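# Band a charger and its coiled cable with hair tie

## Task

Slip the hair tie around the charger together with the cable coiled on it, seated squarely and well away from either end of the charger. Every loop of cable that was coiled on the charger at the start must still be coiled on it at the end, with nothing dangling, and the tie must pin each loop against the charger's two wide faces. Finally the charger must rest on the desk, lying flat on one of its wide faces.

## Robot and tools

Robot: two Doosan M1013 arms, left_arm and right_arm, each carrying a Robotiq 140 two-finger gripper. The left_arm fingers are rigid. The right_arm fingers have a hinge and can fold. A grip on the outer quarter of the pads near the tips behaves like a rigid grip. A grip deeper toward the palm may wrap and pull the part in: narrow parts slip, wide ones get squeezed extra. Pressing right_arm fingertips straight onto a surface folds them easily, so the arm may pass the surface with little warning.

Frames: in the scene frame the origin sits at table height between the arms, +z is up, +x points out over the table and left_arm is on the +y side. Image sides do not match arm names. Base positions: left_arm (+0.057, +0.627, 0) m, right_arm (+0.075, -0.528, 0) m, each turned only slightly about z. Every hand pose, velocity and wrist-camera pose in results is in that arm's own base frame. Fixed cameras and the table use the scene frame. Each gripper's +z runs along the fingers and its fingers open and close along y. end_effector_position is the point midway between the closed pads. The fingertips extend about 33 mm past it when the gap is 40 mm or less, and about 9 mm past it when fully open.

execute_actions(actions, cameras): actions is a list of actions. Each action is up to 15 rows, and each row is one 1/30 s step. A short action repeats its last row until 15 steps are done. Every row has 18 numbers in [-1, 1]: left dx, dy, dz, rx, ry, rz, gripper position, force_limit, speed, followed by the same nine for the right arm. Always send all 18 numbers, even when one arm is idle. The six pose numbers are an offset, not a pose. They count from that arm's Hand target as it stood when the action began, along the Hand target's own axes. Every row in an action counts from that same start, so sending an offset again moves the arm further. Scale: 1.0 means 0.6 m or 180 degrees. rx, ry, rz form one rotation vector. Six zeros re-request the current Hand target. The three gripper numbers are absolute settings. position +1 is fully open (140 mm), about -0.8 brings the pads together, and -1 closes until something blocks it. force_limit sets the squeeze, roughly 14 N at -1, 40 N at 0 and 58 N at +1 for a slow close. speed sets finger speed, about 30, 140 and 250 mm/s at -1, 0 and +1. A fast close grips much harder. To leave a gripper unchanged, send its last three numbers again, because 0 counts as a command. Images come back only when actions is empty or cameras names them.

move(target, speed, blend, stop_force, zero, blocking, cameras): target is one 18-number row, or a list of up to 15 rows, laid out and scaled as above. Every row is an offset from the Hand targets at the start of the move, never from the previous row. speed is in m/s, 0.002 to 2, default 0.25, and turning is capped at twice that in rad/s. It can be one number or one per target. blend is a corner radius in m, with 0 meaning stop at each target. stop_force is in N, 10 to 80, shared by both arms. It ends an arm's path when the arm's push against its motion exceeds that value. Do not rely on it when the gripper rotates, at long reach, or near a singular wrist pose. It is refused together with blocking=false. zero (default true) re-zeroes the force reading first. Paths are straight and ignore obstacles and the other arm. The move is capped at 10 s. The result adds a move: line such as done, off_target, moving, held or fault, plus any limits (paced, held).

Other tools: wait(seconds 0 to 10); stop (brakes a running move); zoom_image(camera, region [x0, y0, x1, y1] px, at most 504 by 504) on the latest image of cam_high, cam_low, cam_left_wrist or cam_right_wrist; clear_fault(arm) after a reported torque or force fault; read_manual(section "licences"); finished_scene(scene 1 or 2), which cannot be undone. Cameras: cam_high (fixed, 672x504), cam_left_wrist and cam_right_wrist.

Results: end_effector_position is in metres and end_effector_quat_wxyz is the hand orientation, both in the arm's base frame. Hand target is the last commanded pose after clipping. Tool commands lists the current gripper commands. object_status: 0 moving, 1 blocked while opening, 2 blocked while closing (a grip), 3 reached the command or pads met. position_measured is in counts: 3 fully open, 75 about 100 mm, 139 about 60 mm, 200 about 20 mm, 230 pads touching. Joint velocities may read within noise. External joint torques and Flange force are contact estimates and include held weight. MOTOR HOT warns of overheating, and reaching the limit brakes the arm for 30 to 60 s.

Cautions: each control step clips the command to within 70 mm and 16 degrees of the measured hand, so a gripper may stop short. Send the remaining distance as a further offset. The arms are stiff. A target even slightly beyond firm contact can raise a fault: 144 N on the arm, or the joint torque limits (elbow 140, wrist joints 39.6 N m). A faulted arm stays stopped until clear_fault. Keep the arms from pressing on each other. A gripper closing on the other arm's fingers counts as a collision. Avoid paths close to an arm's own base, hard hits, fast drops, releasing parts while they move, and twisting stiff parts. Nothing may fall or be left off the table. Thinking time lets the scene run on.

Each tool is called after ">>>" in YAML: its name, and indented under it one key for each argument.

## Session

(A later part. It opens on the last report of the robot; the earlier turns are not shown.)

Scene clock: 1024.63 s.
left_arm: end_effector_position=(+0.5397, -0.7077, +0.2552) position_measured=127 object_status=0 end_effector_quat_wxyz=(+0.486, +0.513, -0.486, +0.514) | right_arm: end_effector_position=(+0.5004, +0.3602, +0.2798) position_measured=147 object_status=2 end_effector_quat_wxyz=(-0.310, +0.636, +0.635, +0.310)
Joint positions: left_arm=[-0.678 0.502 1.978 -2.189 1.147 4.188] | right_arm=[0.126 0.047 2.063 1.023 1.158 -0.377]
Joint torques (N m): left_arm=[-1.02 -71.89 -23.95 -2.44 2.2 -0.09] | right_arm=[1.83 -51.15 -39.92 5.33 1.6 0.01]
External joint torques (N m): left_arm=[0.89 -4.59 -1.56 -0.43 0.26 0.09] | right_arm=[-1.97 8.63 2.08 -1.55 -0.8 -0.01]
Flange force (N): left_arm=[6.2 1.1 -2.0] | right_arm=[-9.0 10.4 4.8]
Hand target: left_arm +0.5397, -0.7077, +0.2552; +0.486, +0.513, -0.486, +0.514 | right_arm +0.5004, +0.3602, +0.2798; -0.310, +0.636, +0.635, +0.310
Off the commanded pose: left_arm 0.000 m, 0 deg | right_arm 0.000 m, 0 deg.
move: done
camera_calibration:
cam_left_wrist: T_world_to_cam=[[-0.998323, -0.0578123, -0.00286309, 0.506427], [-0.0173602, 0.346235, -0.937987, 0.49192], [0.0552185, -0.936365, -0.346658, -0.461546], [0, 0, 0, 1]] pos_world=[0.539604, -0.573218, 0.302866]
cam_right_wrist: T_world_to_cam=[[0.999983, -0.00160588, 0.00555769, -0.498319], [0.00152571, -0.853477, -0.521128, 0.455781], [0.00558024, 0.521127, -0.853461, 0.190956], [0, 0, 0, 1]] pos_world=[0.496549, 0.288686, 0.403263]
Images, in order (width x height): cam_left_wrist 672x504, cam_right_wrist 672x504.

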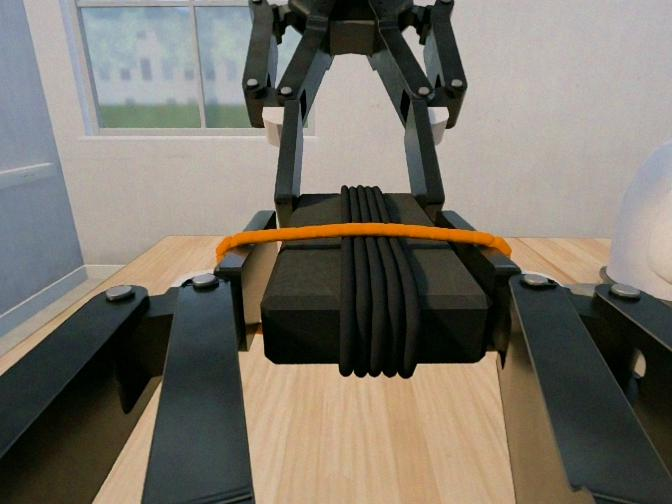

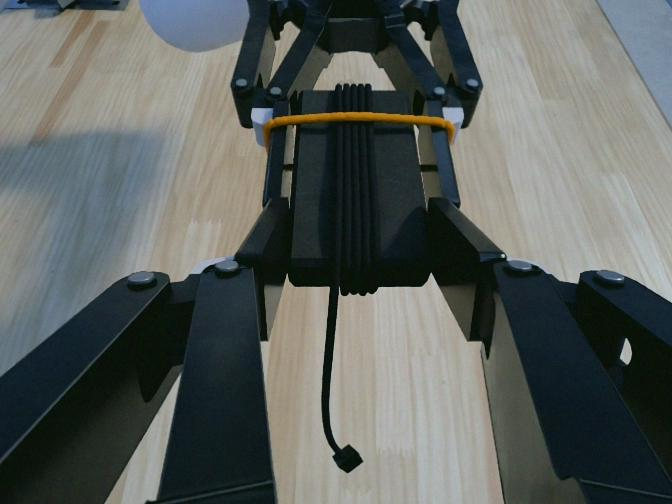

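>>> move:
  target: [0,0,-0.008,0,0,0,0.02,0,-1,0,0,0,0,0,0,-1,0.2,-1]
  speed: 0.03

>>> move:
  target: [0,0,0,0,0,0,-1,0,-1,0,0,0,0,0,0,-1,0.2,-1]

>>> wait:
  seconds: 1
  cameras: ["cam_left_wrist","cam_right_wrist"]

>>> zoom_image:
  camera: "cam_right_wrist"
  region: [230, 50, 480, 300]

Scene clock: 1032.70 s.
left_arm: end_effector_position=(+0.5394, -0.7029, +0.2552) position_measured=127 object_status=3 end_effector_quat_wxyz=(+0.486, +0.513, -0.486, +0.514) | right_arm: end_effector_position=(+0.5004, +0.3602, +0.2798) position_measured=147 object_status=2 end_effector_quat_wxyz=(-0.310, +0.636, +0.635, +0.310)
Joint positions: left_arm=[-0.673 0.499 1.984 -2.185 1.152 4.189] | right_arm=[0.126 0.047 2.063 1.023 1.158 -0.377]
Joint torques (N m): left_arm=[-0.44 -71.6 -23.37 -2.36 2.19 -0.09] | right_arm=[1.34 -51 -40 5.17 1.5 0.01]
External joint torques (N m): left_arm=[0.57 -4.16 -1.96 -0.49 0.25 0.09] | right_arm=[-1.39 8.44 2.21 -1.4 -0.7 -0.01]
Flange force (N): left_arm=[5.7 0.5 -0.8] | right_arm=[-8.4 9.8 5.6]
Hand target: left_arm +0.5394, -0.7029, +0.2552; +0.486, +0.513, -0.486, +0.514 | right_arm +0.5004, +0.3602, +0.2798; -0.310, +0.636, +0.635, +0.310
Off the commanded pose: left_arm 0.000 m, 0 deg | right_arm 0.000 m, 0 deg.
move: done

Scene clock: 1033.53 s.
left_arm: end_effector_position=(+0.5394, -0.7029, +0.2552) position_measured=146 object_status=0 end_effector_quat_wxyz=(+0.486, +0.513, -0.486, +0.514) | right_arm: end_effector_position=(+0.5004, +0.3601, +0.2798) position_measured=147 object_status=2 end_effector_quat_wxyz=(-0.310, +0.636, +0.635, +0.310)
Joint positions: left_arm=[-0.673 0.499 1.984 -2.185 1.152 4.189] | right_arm=[0.126 0.047 2.063 1.023 1.158 -0.377]
Joint torques (N m): left_arm=[6.46 -69.34 -37.98 -8.77 -1.7 -0.05] | right_arm=[20.65 -52.45 -29.17 5.95 10.9 0.05]
External joint torques (N m): left_arm=[-6.49 -6.4 12.71 5.93 4.15 0.05] | right_arm=[-20.83 10.35 -8.46 -2.2 -10.1 -0.05]
Flange force (N): left_arm=[4.4 24.4 -21.8] | right_arm=[-21.0 33.0 -11.3]
Hand target: left_arm +0.5394, -0.7029, +0.2552; +0.486, +0.513, -0.486, +0.514 | right_arm +0.5004, +0.3602, +0.2798; -0.310, +0.636, +0.635, +0.310
Off the commanded pose: left_arm 0.000 m, 0 deg | right_arm 0.000 m, 0 deg.
move: done

Scene clock: 1034.53 s.
left_arm: end_effector_position=(+0.5394, -0.7029, +0.2552) position_measured=146 object_status=2 end_effector_quat_wxyz=(+0.486, +0.513, -0.486, +0.514) | right_arm: end_effector_position=(+0.5004, +0.3602, +0.2798) position_measured=147 object_status=2 end_effector_quat_wxyz=(-0.310, +0.636, +0.635, +0.310)
Joint positions: left_arm=[-0.673 0.499 1.984 -2.185 1.152 4.189] | right_arm=[0.126 0.047 2.063 1.023 1.158 -0.377]
Joint torques (N m): left_arm=[7.1 -68.95 -38.92 -9.21 -2 -0.08] | right_arm=[21.99 -52.91 -28.55 6.04 11.52 0.06]
External joint torques (N m): left_arm=[-7.19 -7.07 13.62 6.36 4.45 0.08] | right_arm=[-22.18 10.61 -9.17 -2.27 -10.73 -0.06]
Flange force (N): left_arm=[4.9 26.6 -23.3] | right_arm=[-22.0 34.7 -12.4]
Hand target: left_arm +0.5394, -0.7029, +0.2552; +0.486, +0.513, -0.486, +0.514 | right_arm +0.5004, +0.3602, +0.2798; -0.310, +0.636, +0.635, +0.310
Tool commands: left_gripper/position=-1.0 left_gripper/force_limit=+0.0 left_gripper/speed=-1.0 right_gripper/position=-1.0 right_gripper/force_limit=+0.2 right_gripper/speed=-1.0
Off the commanded pose: left_arm 0.000 m, 0 deg | right_arm 0.000 m, 0 deg.
wait: 1.00 s; at rest by 0.17 s
camera_calibration:
cam_left_wrist: T_world_to_cam=[[-0.998323, -0.0578123, -0.00286309, 0.506405], [-0.0173602, 0.346235, -0.937987, 0.490253], [0.0552185, -0.936365, -0.346658, -0.457035], [0, 0, 0, 1]] pos_world=[0.539304, -0.568418, 0.302866]
cam_right_wrist: T_world_to_cam=[[0.999983, -0.0016576, 0.00564328, -0.498338], [0.00152617, -0.853478, -0.521127, 0.45578], [0.00568023, 0.521127, -0.85346, 0.190907], [0, 0, 0, 1]] pos_world=[0.496549, 0.288686, 0.403263]
Images, in order (width x height): cam_left_wrist 672x504, cam_right_wrist 672x504.

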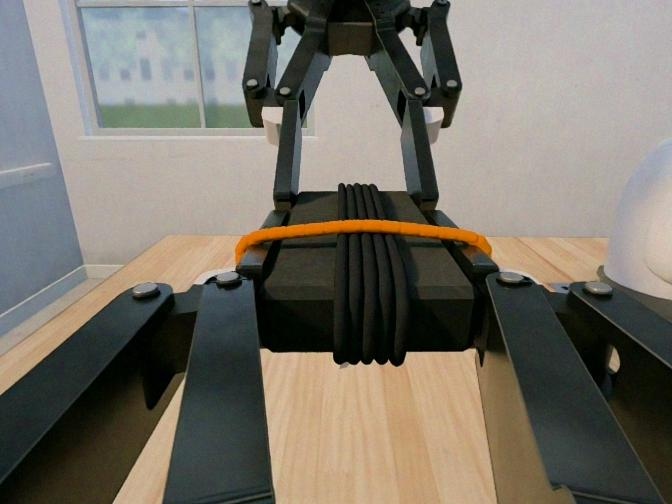

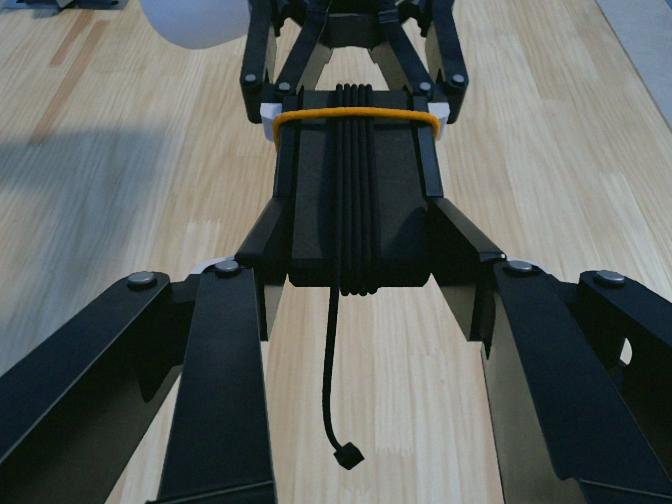

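Scaled by 2.016.

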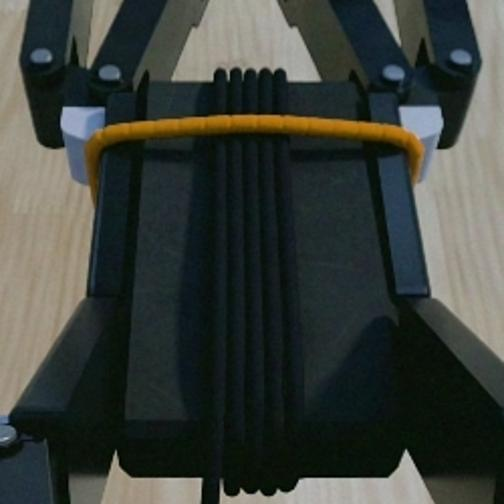

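>>> move:
  target: [0,0,0,0,0,0,-1,0,-1,0,0,0,0,0,0,0.1,0.2,-1]

>>> move:
  target: [0,0,0,0,0,0,-1,0,-1,0,0,-0.2,0,0,0,0.1,0.2,-1]
  speed: 0.1
  cameras: ["all"]

>>> zoom_image:
  camera: "cam_right_wrist"
  region: [230, 0, 480, 250]

Scene clock: 1043.87 s.
left_arm: end_effector_position=(+0.5394, -0.7029, +0.2552) position_measured=146 object_status=2 end_effector_quat_wxyz=(+0.486, +0.513, -0.486, +0.514) | right_arm: end_effector_position=(+0.5004, +0.3602, +0.2798) position_measured=117 object_status=0 end_effector_quat_wxyz=(-0.310, +0.636, +0.635, +0.310)
Joint positions: left_arm=[-0.673 0.499 1.984 -2.185 1.152 4.189] | right_arm=[0.126 0.047 2.063 1.023 1.158 -0.377]
Joint torques (N m): left_arm=[-0.99 -75.48 -26.16 -3.01 3.47 -0.09] | right_arm=[1.31 -48.55 -38.1 4.22 1.03 -0.02]
External joint torques (N m): left_arm=[1.53 -0.54 0.87 0.16 -1.03 0.09] | right_arm=[-1.17 5.81 0.33 -0.47 -0.22 0.01]
Flange force (N): left_arm=[1.5 0.2 -2.4] | right_arm=[-4.8 8.7 3.0]
Hand target: left_arm +0.5394, -0.7029, +0.2552; +0.486, +0.513, -0.486, +0.514 | right_arm +0.5004, +0.3602, +0.2798; -0.310, +0.636, +0.635, +0.310
Off the commanded pose: left_arm 0.000 m, 0 deg | right_arm 0.000 m, 0 deg.
move: done

Scene clock: 1045.40 s.
left_arm: end_effector_position=(+0.5394, -0.7029, +0.2552) position_measured=146 object_status=2 end_effector_quat_wxyz=(+0.486, +0.513, -0.486, +0.514) | right_arm: end_effector_position=(+0.5004, +0.2656, +0.3537) position_measured=117 object_status=3 end_effector_quat_wxyz=(-0.310, +0.636, +0.635, +0.310)
Joint positions: left_arm=[-0.673 0.499 1.984 -2.185 1.152 4.189] | right_arm=[-0.062 -0.028 1.991 0.929 1.379 -0.348]
Joint torques (N m): left_arm=[-1.01 -75.5 -26 -3.01 3.47 -0.08] | right_arm=[1.76 -42.09 -39.65 4.75 1 0.02]
External joint torques (N m): left_arm=[1.21 -0.64 0.57 0.16 -1.02 0.08] | right_arm=[-1.79 5.63 0.23 -0.39 -0.25 -0.02]
Flange force (N): left_arm=[1.7 0.2 -1.8] | right_arm=[-5.5 8.6 0.0]
Hand target: left_arm +0.5394, -0.7029, +0.2552; +0.486, +0.513, -0.486, +0.514 | right_arm +0.5004, +0.2656, +0.3537; -0.310, +0.636, +0.635, +0.310
Off the commanded pose: left_arm 0.000 m, 0 deg | right_arm 0.000 m, 0 deg.
move: done
camera_calibration:
cam_left_wrist: T_world_to_cam=[[-0.998323, -0.0578123, -0.00286309, 0.506405], [-0.0173602, 0.346235, -0.937987, 0.490253], [0.0552185, -0.936365, -0.346658, -0.457035], [0, 0, 0, 1]] pos_world=[0.539304, -0.568418, 0.302866]
cam_right_wrist: T_world_to_cam=[[0.999983, -0.00160588, 0.00555769, -0.498881], [0.00152571, -0.853477, -0.521128, 0.413638], [0.00558024, 0.521127, -0.853461, 0.303273], [0, 0, 0, 1]] pos_world=[0.496549, 0.194186, 0.477163]

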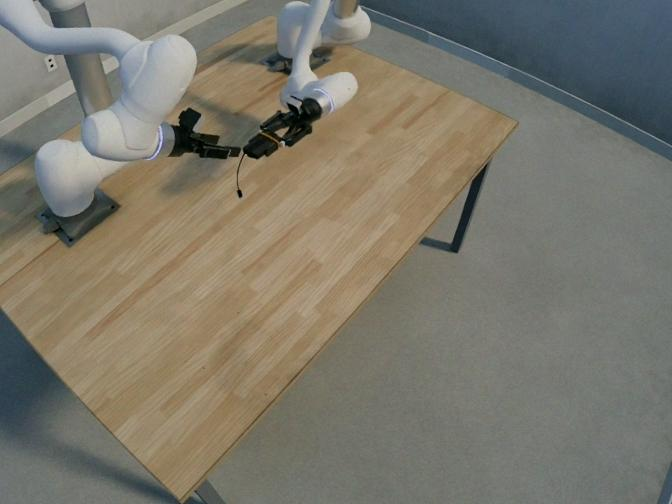

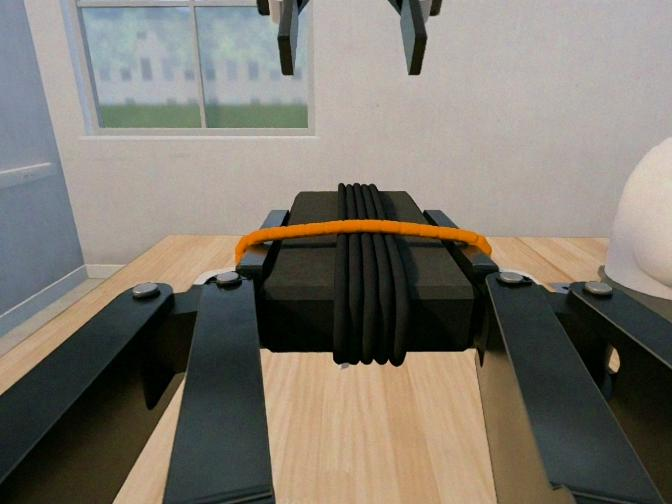

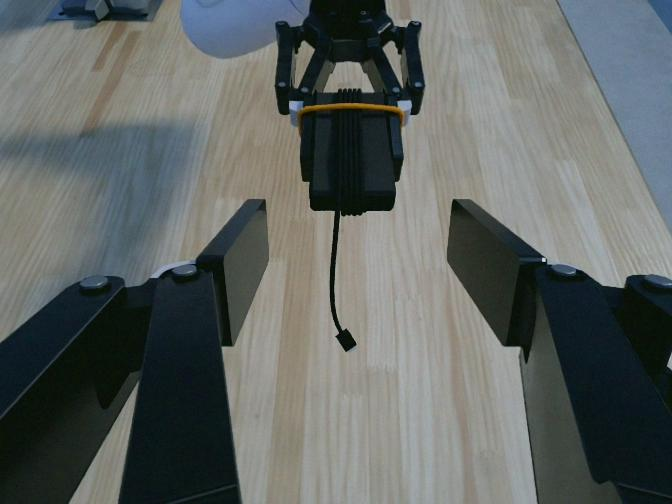

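Scaled by 2.016.

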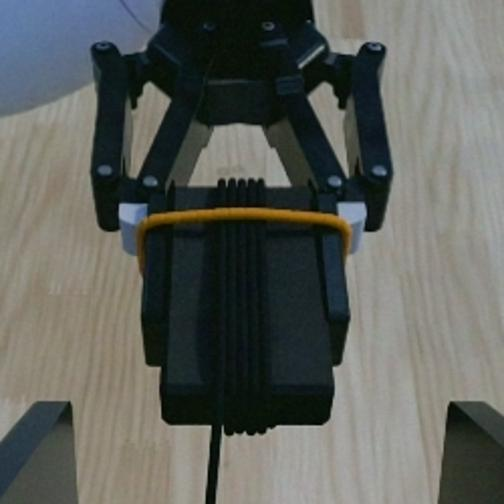

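>>> move:
  target: [0,0,0,0,0,0,-1,0,-1,-0.1277,0.0117,0.0922,0.1656,0.165,0.4796,-0.2,0.2,-1]
  cameras: ["all"]

>>> zoom_image:
  camera: "cam_left_wrist"
  region: [220, 80, 500, 360]

>>> zoom_image:
  camera: "cam_right_wrist"
  region: [230, 50, 480, 300]

Scene clock: 1077.40 s.
left_arm: end_effector_position=(+0.5394, -0.7029, +0.2552) position_measured=146 object_status=2 end_effector_quat_wxyz=(+0.486, +0.513, -0.486, +0.514) | right_arm: end_effector_position=(+0.5073, +0.2621, +0.2592) position_measured=154 object_status=3 end_effector_quat_wxyz=(+0.707, -0.707, +0.000, +0.001)
Joint positions: left_arm=[-0.673 0.499 1.984 -2.185 1.152 4.189] | right_arm=[-0.205 0.356 2.229 1.395 1.679 0.548]
Joint torques (N m): left_arm=[-1.07 -75.3 -26.17 -3.01 3.49 -0.09] | right_arm=[1.98 -67.19 -25.55 2.32 2.52 -0.1]
External joint torques (N m): left_arm=[1.28 -0.74 0.79 0.15 -1.04 0.09] | right_arm=[-1.86 6.66 0.69 -0.52 -0.18 0.05]
Flange force (N): left_arm=[1.8 0.5 -2.2] | right_arm=[4.9 11.9 -5.1]
Hand target: left_arm +0.5394, -0.7029, +0.2552; +0.486, +0.513, -0.486, +0.514 | right_arm +0.5073, +0.2621, +0.2592; +0.707, -0.707, +0.000, +0.001
Off the commanded pose: left_arm 0.000 m, 0 deg | right_arm 0.000 m, 0 deg.
move: done
camera_calibration:
cam_left_wrist: T_world_to_cam=[[-0.998323, -0.0578123, -0.00286309, 0.506405], [-0.0173602, 0.346235, -0.937987, 0.490253], [0.0552185, -0.936365, -0.346658, -0.457035], [0, 0, 0, 1]] pos_world=[0.539304, -0.568418, 0.302866]
cam_right_wrist: T_world_to_cam=[[0.00421233, -0.00458625, -0.999981, 0.261381], [-0.935884, -0.352301, -0.00232656, 0.571058], [-0.352283, 0.935876, -0.0057762, 0.0775841], [0, 0, 0, 1]] pos_world=[0.560675, 0.129774, 0.263152]

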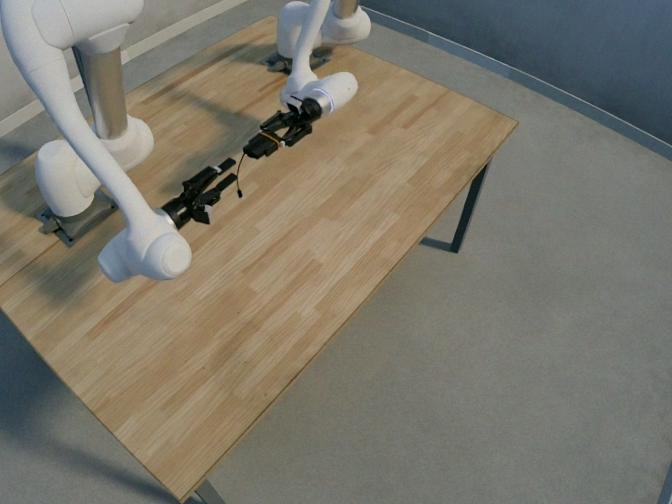

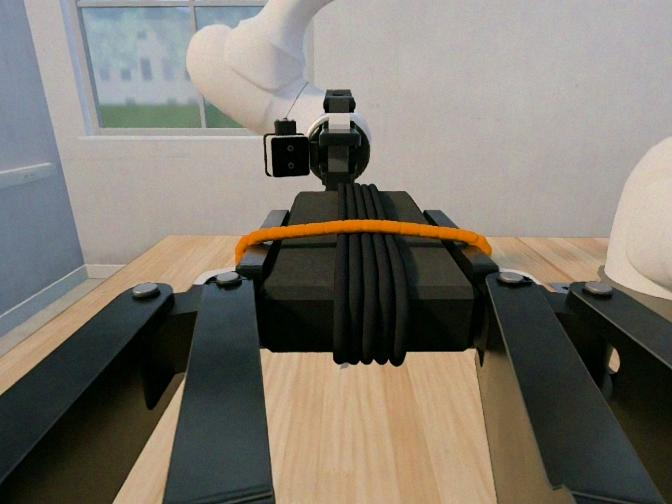

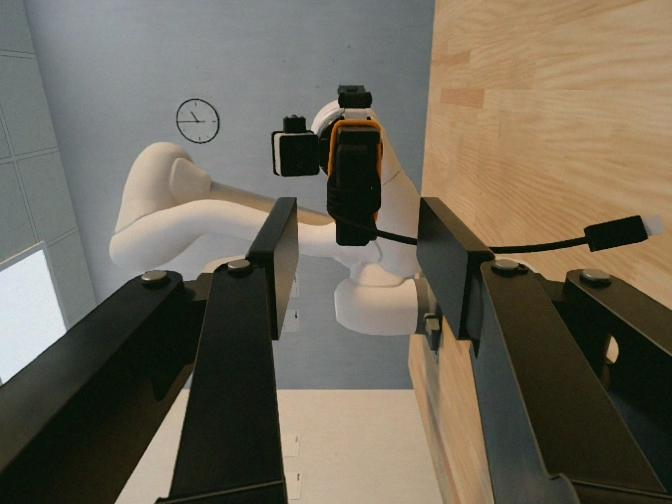

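Scaled by 1.800.

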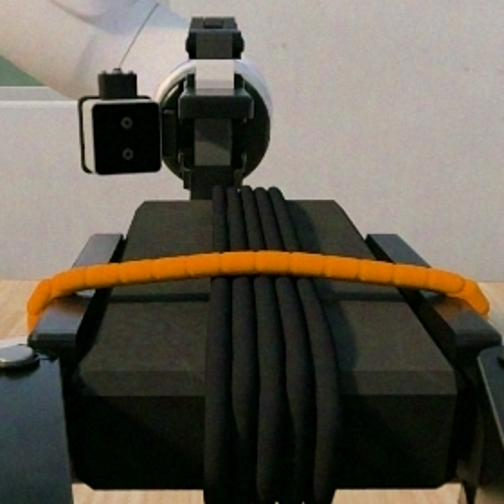

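Scaled by 2.016.

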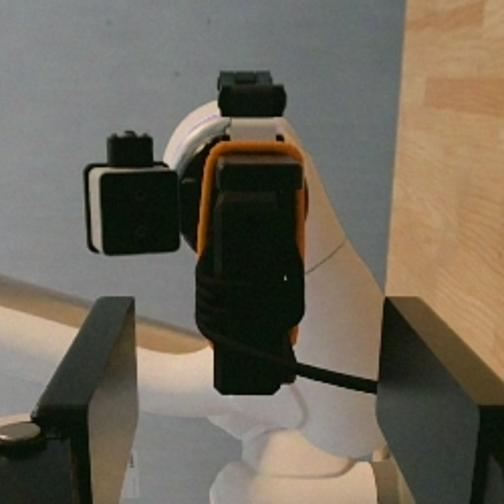

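>>> move:
  target: [0,0,0,0,0,0,-1,0,-1,0,0.001,0.148,0,0,0,-0.2,0.2,-1]
  speed: 0.05
  stop_force: 12
  cameras: ["all"]

>>> zoom_image:
  camera: "cam_right_wrist"
  region: [250, 60, 500, 310]

>>> zoom_image:
  camera: "cam_left_wrist"
  region: [220, 80, 500, 360]

>>> zoom_image:
  camera: "cam_high"
  region: [200, 110, 320, 210]

Scene clock: 1092.33 s.
left_arm: end_effector_position=(+0.5394, -0.7029, +0.2552) position_measured=146 object_status=2 end_effector_quat_wxyz=(+0.486, +0.513, -0.486, +0.514) | right_arm: end_effector_position=(+0.5072, +0.3509, +0.2587) position_measured=154 object_status=3 end_effector_quat_wxyz=(+0.707, -0.707, +0.000, +0.001)
Joint positions: left_arm=[-0.673 0.499 1.984 -2.185 1.152 4.189] | right_arm=[-0.032 0.352 2.238 1.543 1.588 0.553]
Joint torques (N m): left_arm=[-1.08 -75.09 -26.09 -3 3.5 -0.11] | right_arm=[1.7 -67.58 -25.37 1.97 2.53 0.01]
External joint torques (N m): left_arm=[1.14 -1.13 0.69 0.14 -1.04 0.1] | right_arm=[-1.71 6.82 0 -0.48 -0.19 -0.05]
Flange force (N): left_arm=[2.3 0.9 -2.1] | right_arm=[7.2 12.0 -3.7]
Hand target: left_arm +0.5394, -0.7029, +0.2552; +0.486, +0.513, -0.486, +0.514 | right_arm +0.5072, +0.3509, +0.2587; +0.707, -0.707, +0.000, +0.001
Off the commanded pose: left_arm 0.000 m, 0 deg | right_arm 0.000 m, 0 deg.
move: done
camera_calibration:
cam_left_wrist: T_world_to_cam=[[-0.998323, -0.0578123, -0.00286309, 0.506405], [-0.0173602, 0.346235, -0.937987, 0.490253], [0.0552185, -0.936365, -0.346658, -0.457035], [0, 0, 0, 1]] pos_world=[0.539304, -0.568418, 0.302866]
cam_right_wrist: T_world_to_cam=[[0.00421232, -0.00458672, -0.999981, 0.261189], [-0.935897, -0.352267, -0.00232659, 0.602247], [-0.35225, 0.935888, -0.00577656, -0.00558161], [0, 0, 0, 1]] pos_world=[0.560575, 0.218574, 0.262552]

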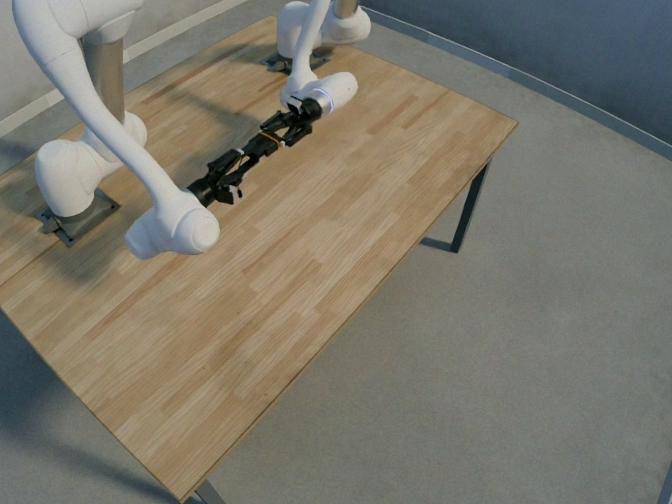

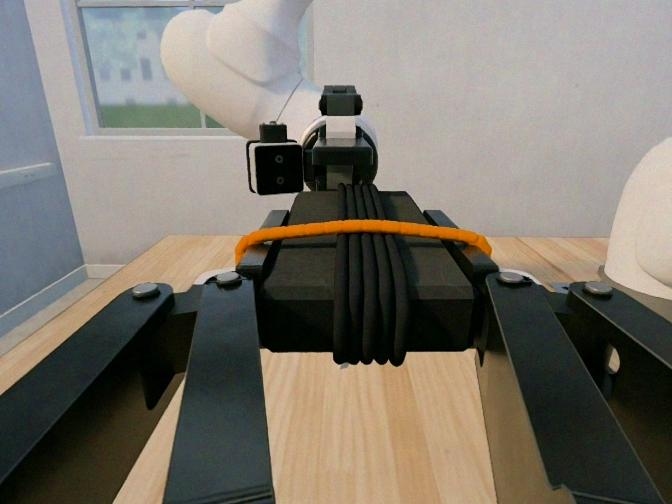

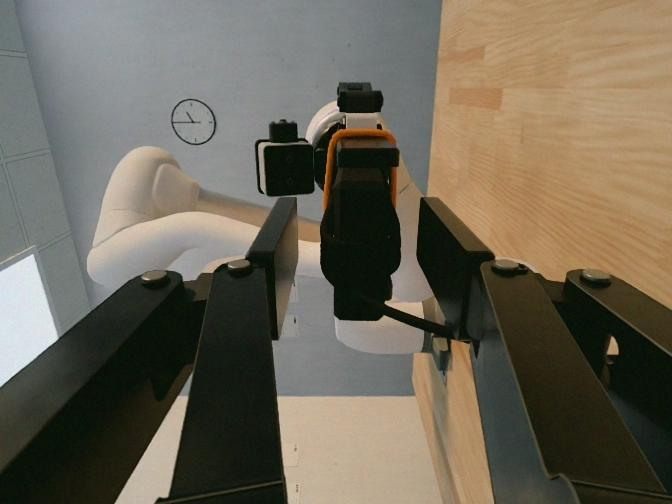

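Scaled by 2.016.

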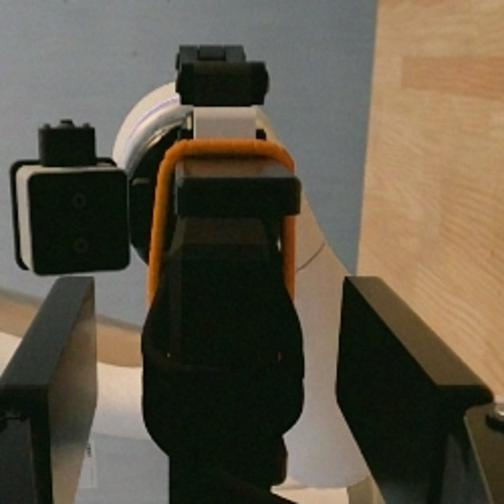

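Scaled by 1.800.

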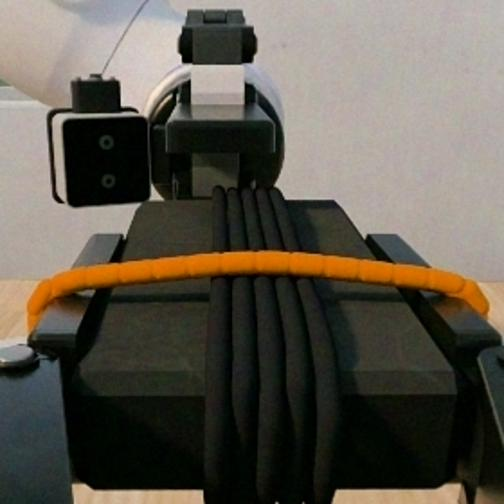

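Scaled by 4.200.

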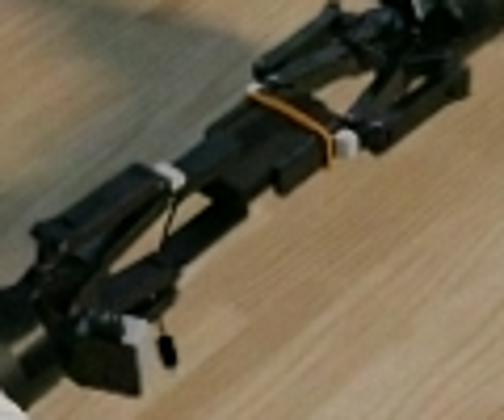

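>>> move:
  target: [0,0,0,0,0,0,-1,0,-1,0,0,0,0,0,0,-1,0.1,-1]

>>> wait:
  seconds: 1
  cameras: ["cam_left_wrist","cam_right_wrist"]

>>> zoom_image:
  camera: "cam_right_wrist"
  region: [250, 60, 500, 310]

>>> zoom_image:
  camera: "cam_left_wrist"
  region: [220, 80, 500, 360]

Scene clock: 1103.80 s.
left_arm: end_effector_position=(+0.5394, -0.7029, +0.2552) position_measured=146 object_status=2 end_effector_quat_wxyz=(+0.486, +0.513, -0.486, +0.514) | right_arm: end_effector_position=(+0.5072, +0.3509, +0.2586) position_measured=192 object_status=0 end_effector_quat_wxyz=(+0.707, -0.707, +0.000, +0.001)
Joint positions: left_arm=[-0.673 0.499 1.984 -2.185 1.152 4.189] | right_arm=[-0.032 0.352 2.238 1.543 1.588 0.553]
Joint torques (N m): left_arm=[-3.81 -67.02 -22.57 -1.71 0.77 -0.16] | right_arm=[4.36 -73.16 -27.94 3.77 5.65 -0.03]
External joint torques (N m): left_arm=[3.49 -8.81 -2.65 -1.13 1.68 0.16] | right_arm=[-4.22 12.28 2.56 -2.28 -3.31 -0.01]
Flange force (N): left_arm=[10.5 1.0 -7.2] | right_arm=[8.1 22.8 -8.4]
Hand target: left_arm +0.5394, -0.7029, +0.2552; +0.486, +0.513, -0.486, +0.514 | right_arm +0.5072, +0.3509, +0.2587; +0.707, -0.707, +0.000, +0.001
Off the commanded pose: left_arm 0.000 m, 0 deg | right_arm 0.000 m, 0 deg.
move: done

Scene clock: 1104.80 s.
left_arm: end_effector_position=(+0.5394, -0.7029, +0.2552) position_measured=146 object_status=2 end_effector_quat_wxyz=(+0.486, +0.513, -0.486, +0.514) | right_arm: end_effector_position=(+0.5072, +0.3509, +0.2586) position_measured=192 object_status=2 end_effector_quat_wxyz=(+0.707, -0.707, +0.000, +0.001)
Joint positions: left_arm=[-0.673 0.499 1.984 -2.185 1.152 4.189] | right_arm=[-0.032 0.352 2.238 1.543 1.588 0.553]
Joint torques (N m): left_arm=[-3.93 -66.86 -22.58 -1.72 0.74 -0.17] | right_arm=[4.89 -72.1 -28.02 3.8 5.62 -0.15]
External joint torques (N m): left_arm=[3.78 -9.23 -2.75 -1.14 1.72 0.17] | right_arm=[-4.69 11.4 2.9 -2.34 -3.27 0.1]
Flange force (N): left_arm=[11.1 0.9 -7.7] | right_arm=[6.6 21.1 -9.6]
Hand target: left_arm +0.5394, -0.7029, +0.2552; +0.486, +0.513, -0.486, +0.514 | right_arm +0.5072, +0.3509, +0.2587; +0.707, -0.707, +0.000, +0.001
Tool commands: left_gripper/position=-1.0 left_gripper/force_limit=+0.0 left_gripper/speed=-1.0 right_gripper/position=-1.0 right_gripper/force_limit=+0.1 right_gripper/speed=-1.0
Off the commanded pose: left_arm 0.000 m, 0 deg | right_arm 0.000 m, 0 deg.
wait: 1.00 s; at rest by 0.17 s
camera_calibration:
cam_left_wrist: T_world_to_cam=[[-0.998329, -0.0577204, -0.00282394, 0.506448], [-0.0173651, 0.346236, -0.937987, 0.490256], [0.0551187, -0.93637, -0.34666, -0.456983], [0, 0, 0, 1]] pos_world=[0.539304, -0.568417, 0.302866]
cam_right_wrist: T_world_to_cam=[[0.0041189, -0.00462237, -0.999981, 0.261249], [-0.935897, -0.352268, -0.00222659, 0.602221], [-0.352251, 0.935888, -0.00577702, -0.00558091], [0, 0, 0, 1]] pos_world=[0.560574, 0.218574, 0.262552]
Images, in order (width x height): cam_left_wrist 672x504, cam_right_wrist 672x504.

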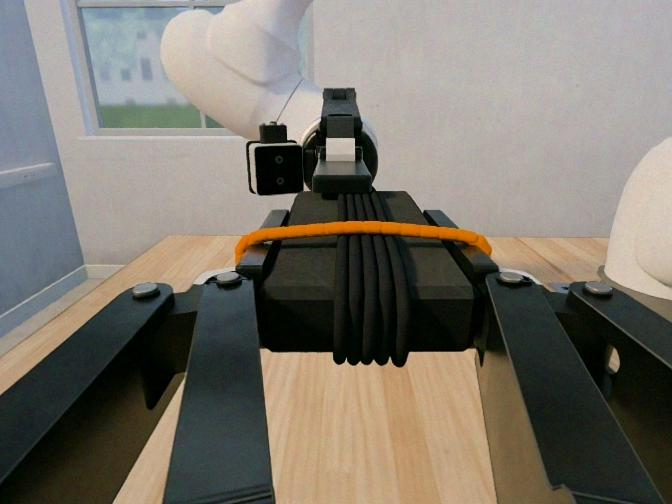

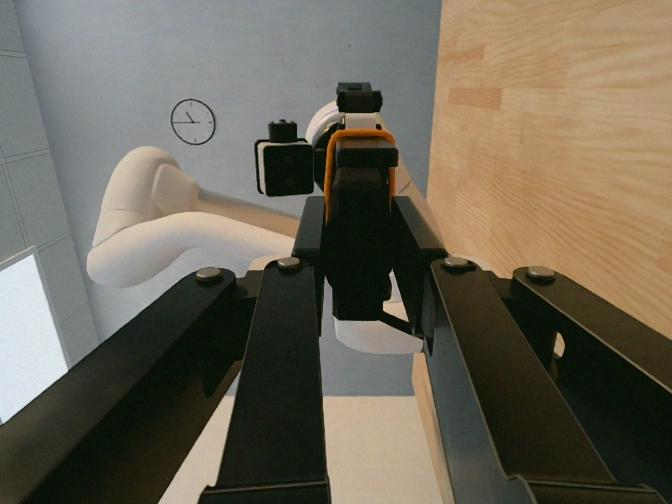

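Scaled by 2.016.

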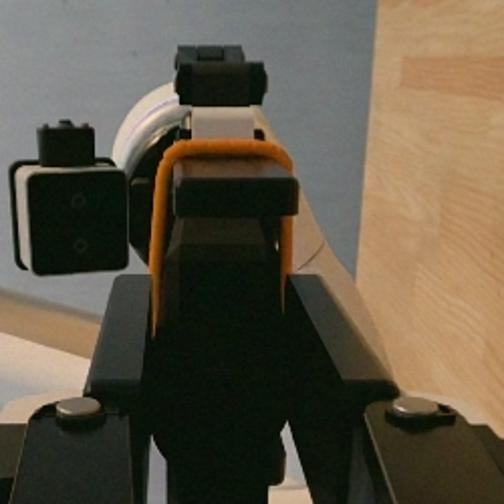

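Scaled by 1.800.

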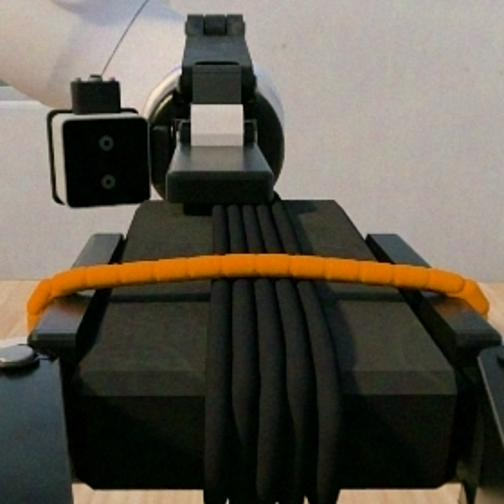

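>>> move:
  target: [0,0,0,0,0,0,0,0,-1,0,0,0,0,0,0,-1,0.1,-1]

>>> move:
  target: [0,0,0.054,0,0,0,0,0,-1,0,0,0,0,0,0,-1,0.1,-1]
  speed: 0.02
  stop_force: 15
  cameras: ["cam_left_wrist","cam_right_wrist"]

>>> zoom_image:
  camera: "cam_right_wrist"
  region: [250, 60, 500, 310]

>>> zoom_image:
  camera: "cam_left_wrist"
  region: [180, 120, 540, 480]

Scene clock: 1118.13 s.
left_arm: end_effector_position=(+0.5394, -0.7029, +0.2552) position_measured=129 object_status=0 end_effector_quat_wxyz=(+0.486, +0.513, -0.486, +0.514) | right_arm: end_effector_position=(+0.5072, +0.3509, +0.2587) position_measured=192 object_status=2 end_effector_quat_wxyz=(+0.707, -0.707, +0.000, +0.001)
Joint positions: left_arm=[-0.673 0.499 1.984 -2.185 1.152 4.189] | right_arm=[-0.032 0.352 2.238 1.543 1.588 0.553]
Joint torques (N m): left_arm=[-0.96 -71.25 -23.01 -2.26 2.05 -0.12] | right_arm=[1.52 -70.25 -26.81 3.05 4.23 -0.03]
External joint torques (N m): left_arm=[0.79 -4.77 -2.26 -0.58 0.4 0.12] | right_arm=[-1.66 9.5 1.38 -1.53 -1.89 -0.02]
Flange force (N): left_arm=[6.4 0.5 -1.2] | right_arm=[7.5 17.4 -3.6]
Hand target: left_arm +0.5394, -0.7029, +0.2552; +0.486, +0.513, -0.486, +0.514 | right_arm +0.5072, +0.3509, +0.2587; +0.707, -0.707, +0.000, +0.001
Off the commanded pose: left_arm 0.000 m, 0 deg | right_arm 0.000 m, 0 deg.
move: done

Scene clock: 1120.33 s.
left_arm: end_effector_position=(+0.5408, -0.7275, +0.2551) position_measured=129 object_status=3 end_effector_quat_wxyz=(+0.486, +0.513, -0.486, +0.514) | right_arm: end_effector_position=(+0.5072, +0.3508, +0.2587) position_measured=192 object_status=2 end_effector_quat_wxyz=(+0.707, -0.707, +0.000, +0.001)
Joint positions: left_arm=[-0.701 0.516 1.953 -2.206 1.129 4.187] | right_arm=[-0.032 0.352 2.238 1.543 1.588 0.553]
Joint torques (N m): left_arm=[-9.32 -71.11 -28.24 -2.22 1.75 -0.09] | right_arm=[9.63 -71.04 -26.89 3.3 4.53 0.01]
External joint torques (N m): left_arm=[9.73 -7 2.38 -0.69 0.67 0.08] | right_arm=[-9.6 10.24 1.55 -1.8 -2.18 -0.06]
Flange force (N): left_arm=[7.5 0.2 -18.9] | right_arm=[7.4 18.8 -19.4]
Hand target: left_arm +0.5408, -0.7274, +0.2552; +0.486, +0.513, -0.486, +0.514 (not the last commanded pose) | right_arm +0.5072, +0.3509, +0.2587; +0.707, -0.707, +0.000, +0.001
Off the commanded pose: left_arm 0.008 m, 0 deg | right_arm 0.000 m, 0 deg.
move: contact (left_arm)
camera_calibration:
cam_left_wrist: T_world_to_cam=[[-0.998322, -0.0578442, -0.00277466, 0.506333], [-0.0174593, 0.346318, -0.937955, 0.498793], [0.0552161, -0.936332, -0.346747, -0.480133], [0, 0, 0, 1]] pos_world=[0.540703, -0.593017, 0.302766]
cam_right_wrist: T_world_to_cam=[[0.00421232, -0.00458672, -0.999981, 0.261189], [-0.935897, -0.352267, -0.00232659, 0.602247], [-0.35225, 0.935888, -0.00577656, -0.00558161], [0, 0, 0, 1]] pos_world=[0.560575, 0.218574, 0.262552]
Images, in order (width x height): cam_left_wrist 672x504, cam_right_wrist 672x504.

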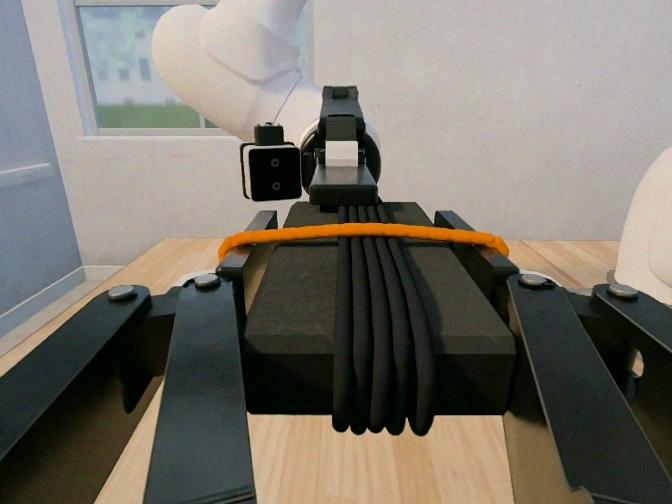

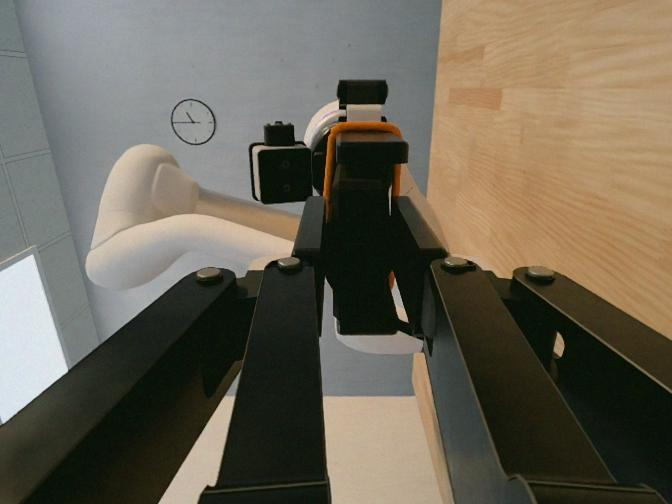

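Scaled by 2.016.

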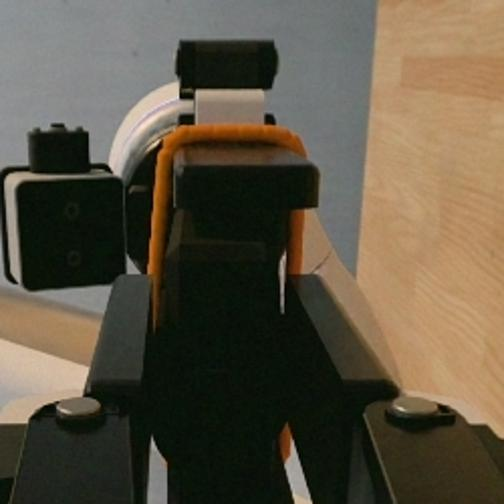

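Scaled by 1.400.

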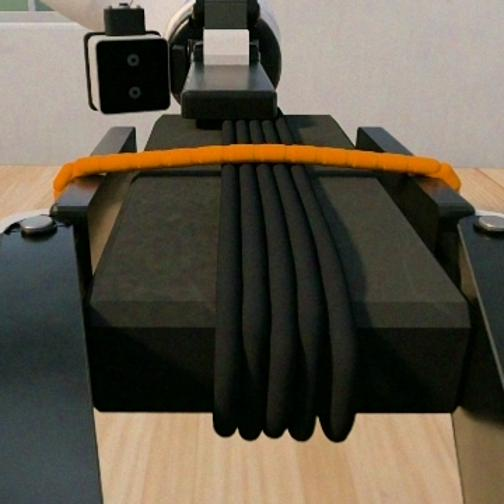

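>>> move:
  target: [0,0,-0.004,0,0,0,0.2,0,-1,0,0,0,0,0,0,-1,0.1,-1]

>>> move:
  target: [0,0,0.02,0,0,0,0.2,0,-1,0,0,0,0,0,0,-1,0.1,-1]
  speed: 0.02
  stop_force: 15
  cameras: ["cam_left_wrist","cam_right_wrist"]

>>> zoom_image:
  camera: "cam_left_wrist"
  region: [180, 120, 540, 480]

Scene clock: 1127.43 s.
left_arm: end_effector_position=(+0.5407, -0.7251, +0.2552) position_measured=104 object_status=0 end_effector_quat_wxyz=(+0.486, +0.513, -0.486, +0.514) | right_arm: end_effector_position=(+0.5072, +0.3509, +0.2587) position_measured=192 object_status=2 end_effector_quat_wxyz=(+0.707, -0.707, +0.000, +0.001)
Joint positions: left_arm=[-0.698 0.514 1.956 -2.204 1.131 4.187] | right_arm=[-0.032 0.352 2.238 1.543 1.588 0.553]
Joint torques (N m): left_arm=[-1.06 -72.28 -23.39 -2.25 1.91 -0.08] | right_arm=[1.14 -70.41 -27.09 3.13 4.36 0.01]
External joint torques (N m): left_arm=[0.88 -5.43 -2.42 -0.64 0.53 0.08] | right_arm=[-0.95 9.5 1.69 -1.64 -2.01 -0.06]
Flange force (N): left_arm=[7.1 0.7 -1.6] | right_arm=[6.9 17.6 -2.3]
Hand target: left_arm +0.5407, -0.7250, +0.2552; +0.486, +0.513, -0.486, +0.514 | right_arm +0.5072, +0.3509, +0.2587; +0.707, -0.707, +0.000, +0.001
Off the commanded pose: left_arm 0.000 m, 0 deg | right_arm 0.000 m, 0 deg.
move: done

Scene clock: 1128.67 s.
left_arm: end_effector_position=(+0.5413, -0.7370, +0.2552) position_measured=104 object_status=3 end_effector_quat_wxyz=(+0.486, +0.513, -0.486, +0.514) | right_arm: end_effector_position=(+0.5072, +0.3509, +0.2587) position_measured=192 object_status=2 end_effector_quat_wxyz=(+0.707, -0.707, +0.000, +0.001)
Joint positions: left_arm=[-0.711 0.522 1.94 -2.214 1.12 4.186] | right_arm=[-0.032 0.352 2.238 1.543 1.588 0.553]
Joint torques (N m): left_arm=[-1.5 -73.28 -23.88 -2.26 1.83 -0.09] | right_arm=[1.69 -70.38 -27.16 3.06 4.4 0]
External joint torques (N m): left_arm=[1.62 -5.75 -2.43 -0.69 0.6 0.09] | right_arm=[-1.65 9.42 1.81 -1.56 -2.06 -0.04]
Flange force (N): left_arm=[7.3 0.2 -2.6] | right_arm=[6.6 17.4 -3.5]
Hand target: left_arm +0.5413, -0.7370, +0.2552; +0.486, +0.513, -0.486, +0.514 | right_arm +0.5072, +0.3509, +0.2587; +0.707, -0.707, +0.000, +0.001
Off the commanded pose: left_arm 0.000 m, 0 deg | right_arm 0.000 m, 0 deg.
move: done
camera_calibration:
cam_left_wrist: T_world_to_cam=[[-0.998322, -0.0578463, -0.00276924, 0.50628], [-0.0174599, 0.34623, -0.937987, 0.502143], [0.0552179, -0.936365, -0.346659, -0.489069], [0, 0, 0, 1]] pos_world=[0.541203, -0.602518, 0.302866]
cam_right_wrist: T_world_to_cam=[[0.00421248, -0.00458619, -0.999981, 0.261188], [-0.935884, -0.352301, -0.00232672, 0.602248], [-0.352283, 0.935876, -0.0057762, -0.00556032], [0, 0, 0, 1]] pos_world=[0.560575, 0.218574, 0.262552]
Images, in order (width x height): cam_left_wrist 672x504, cam_right_wrist 672x504.

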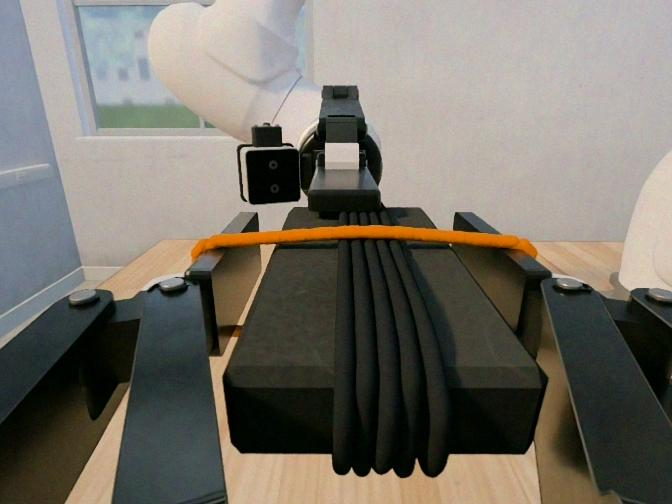

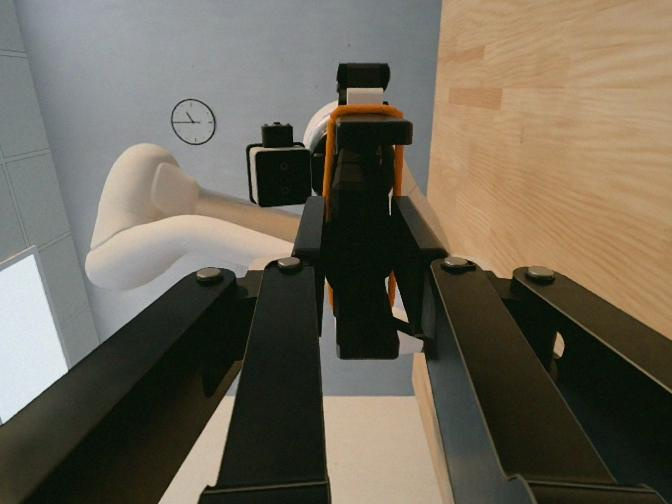

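Scaled by 1.400.

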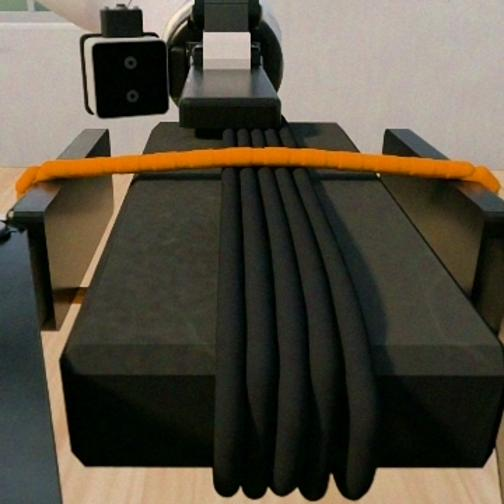

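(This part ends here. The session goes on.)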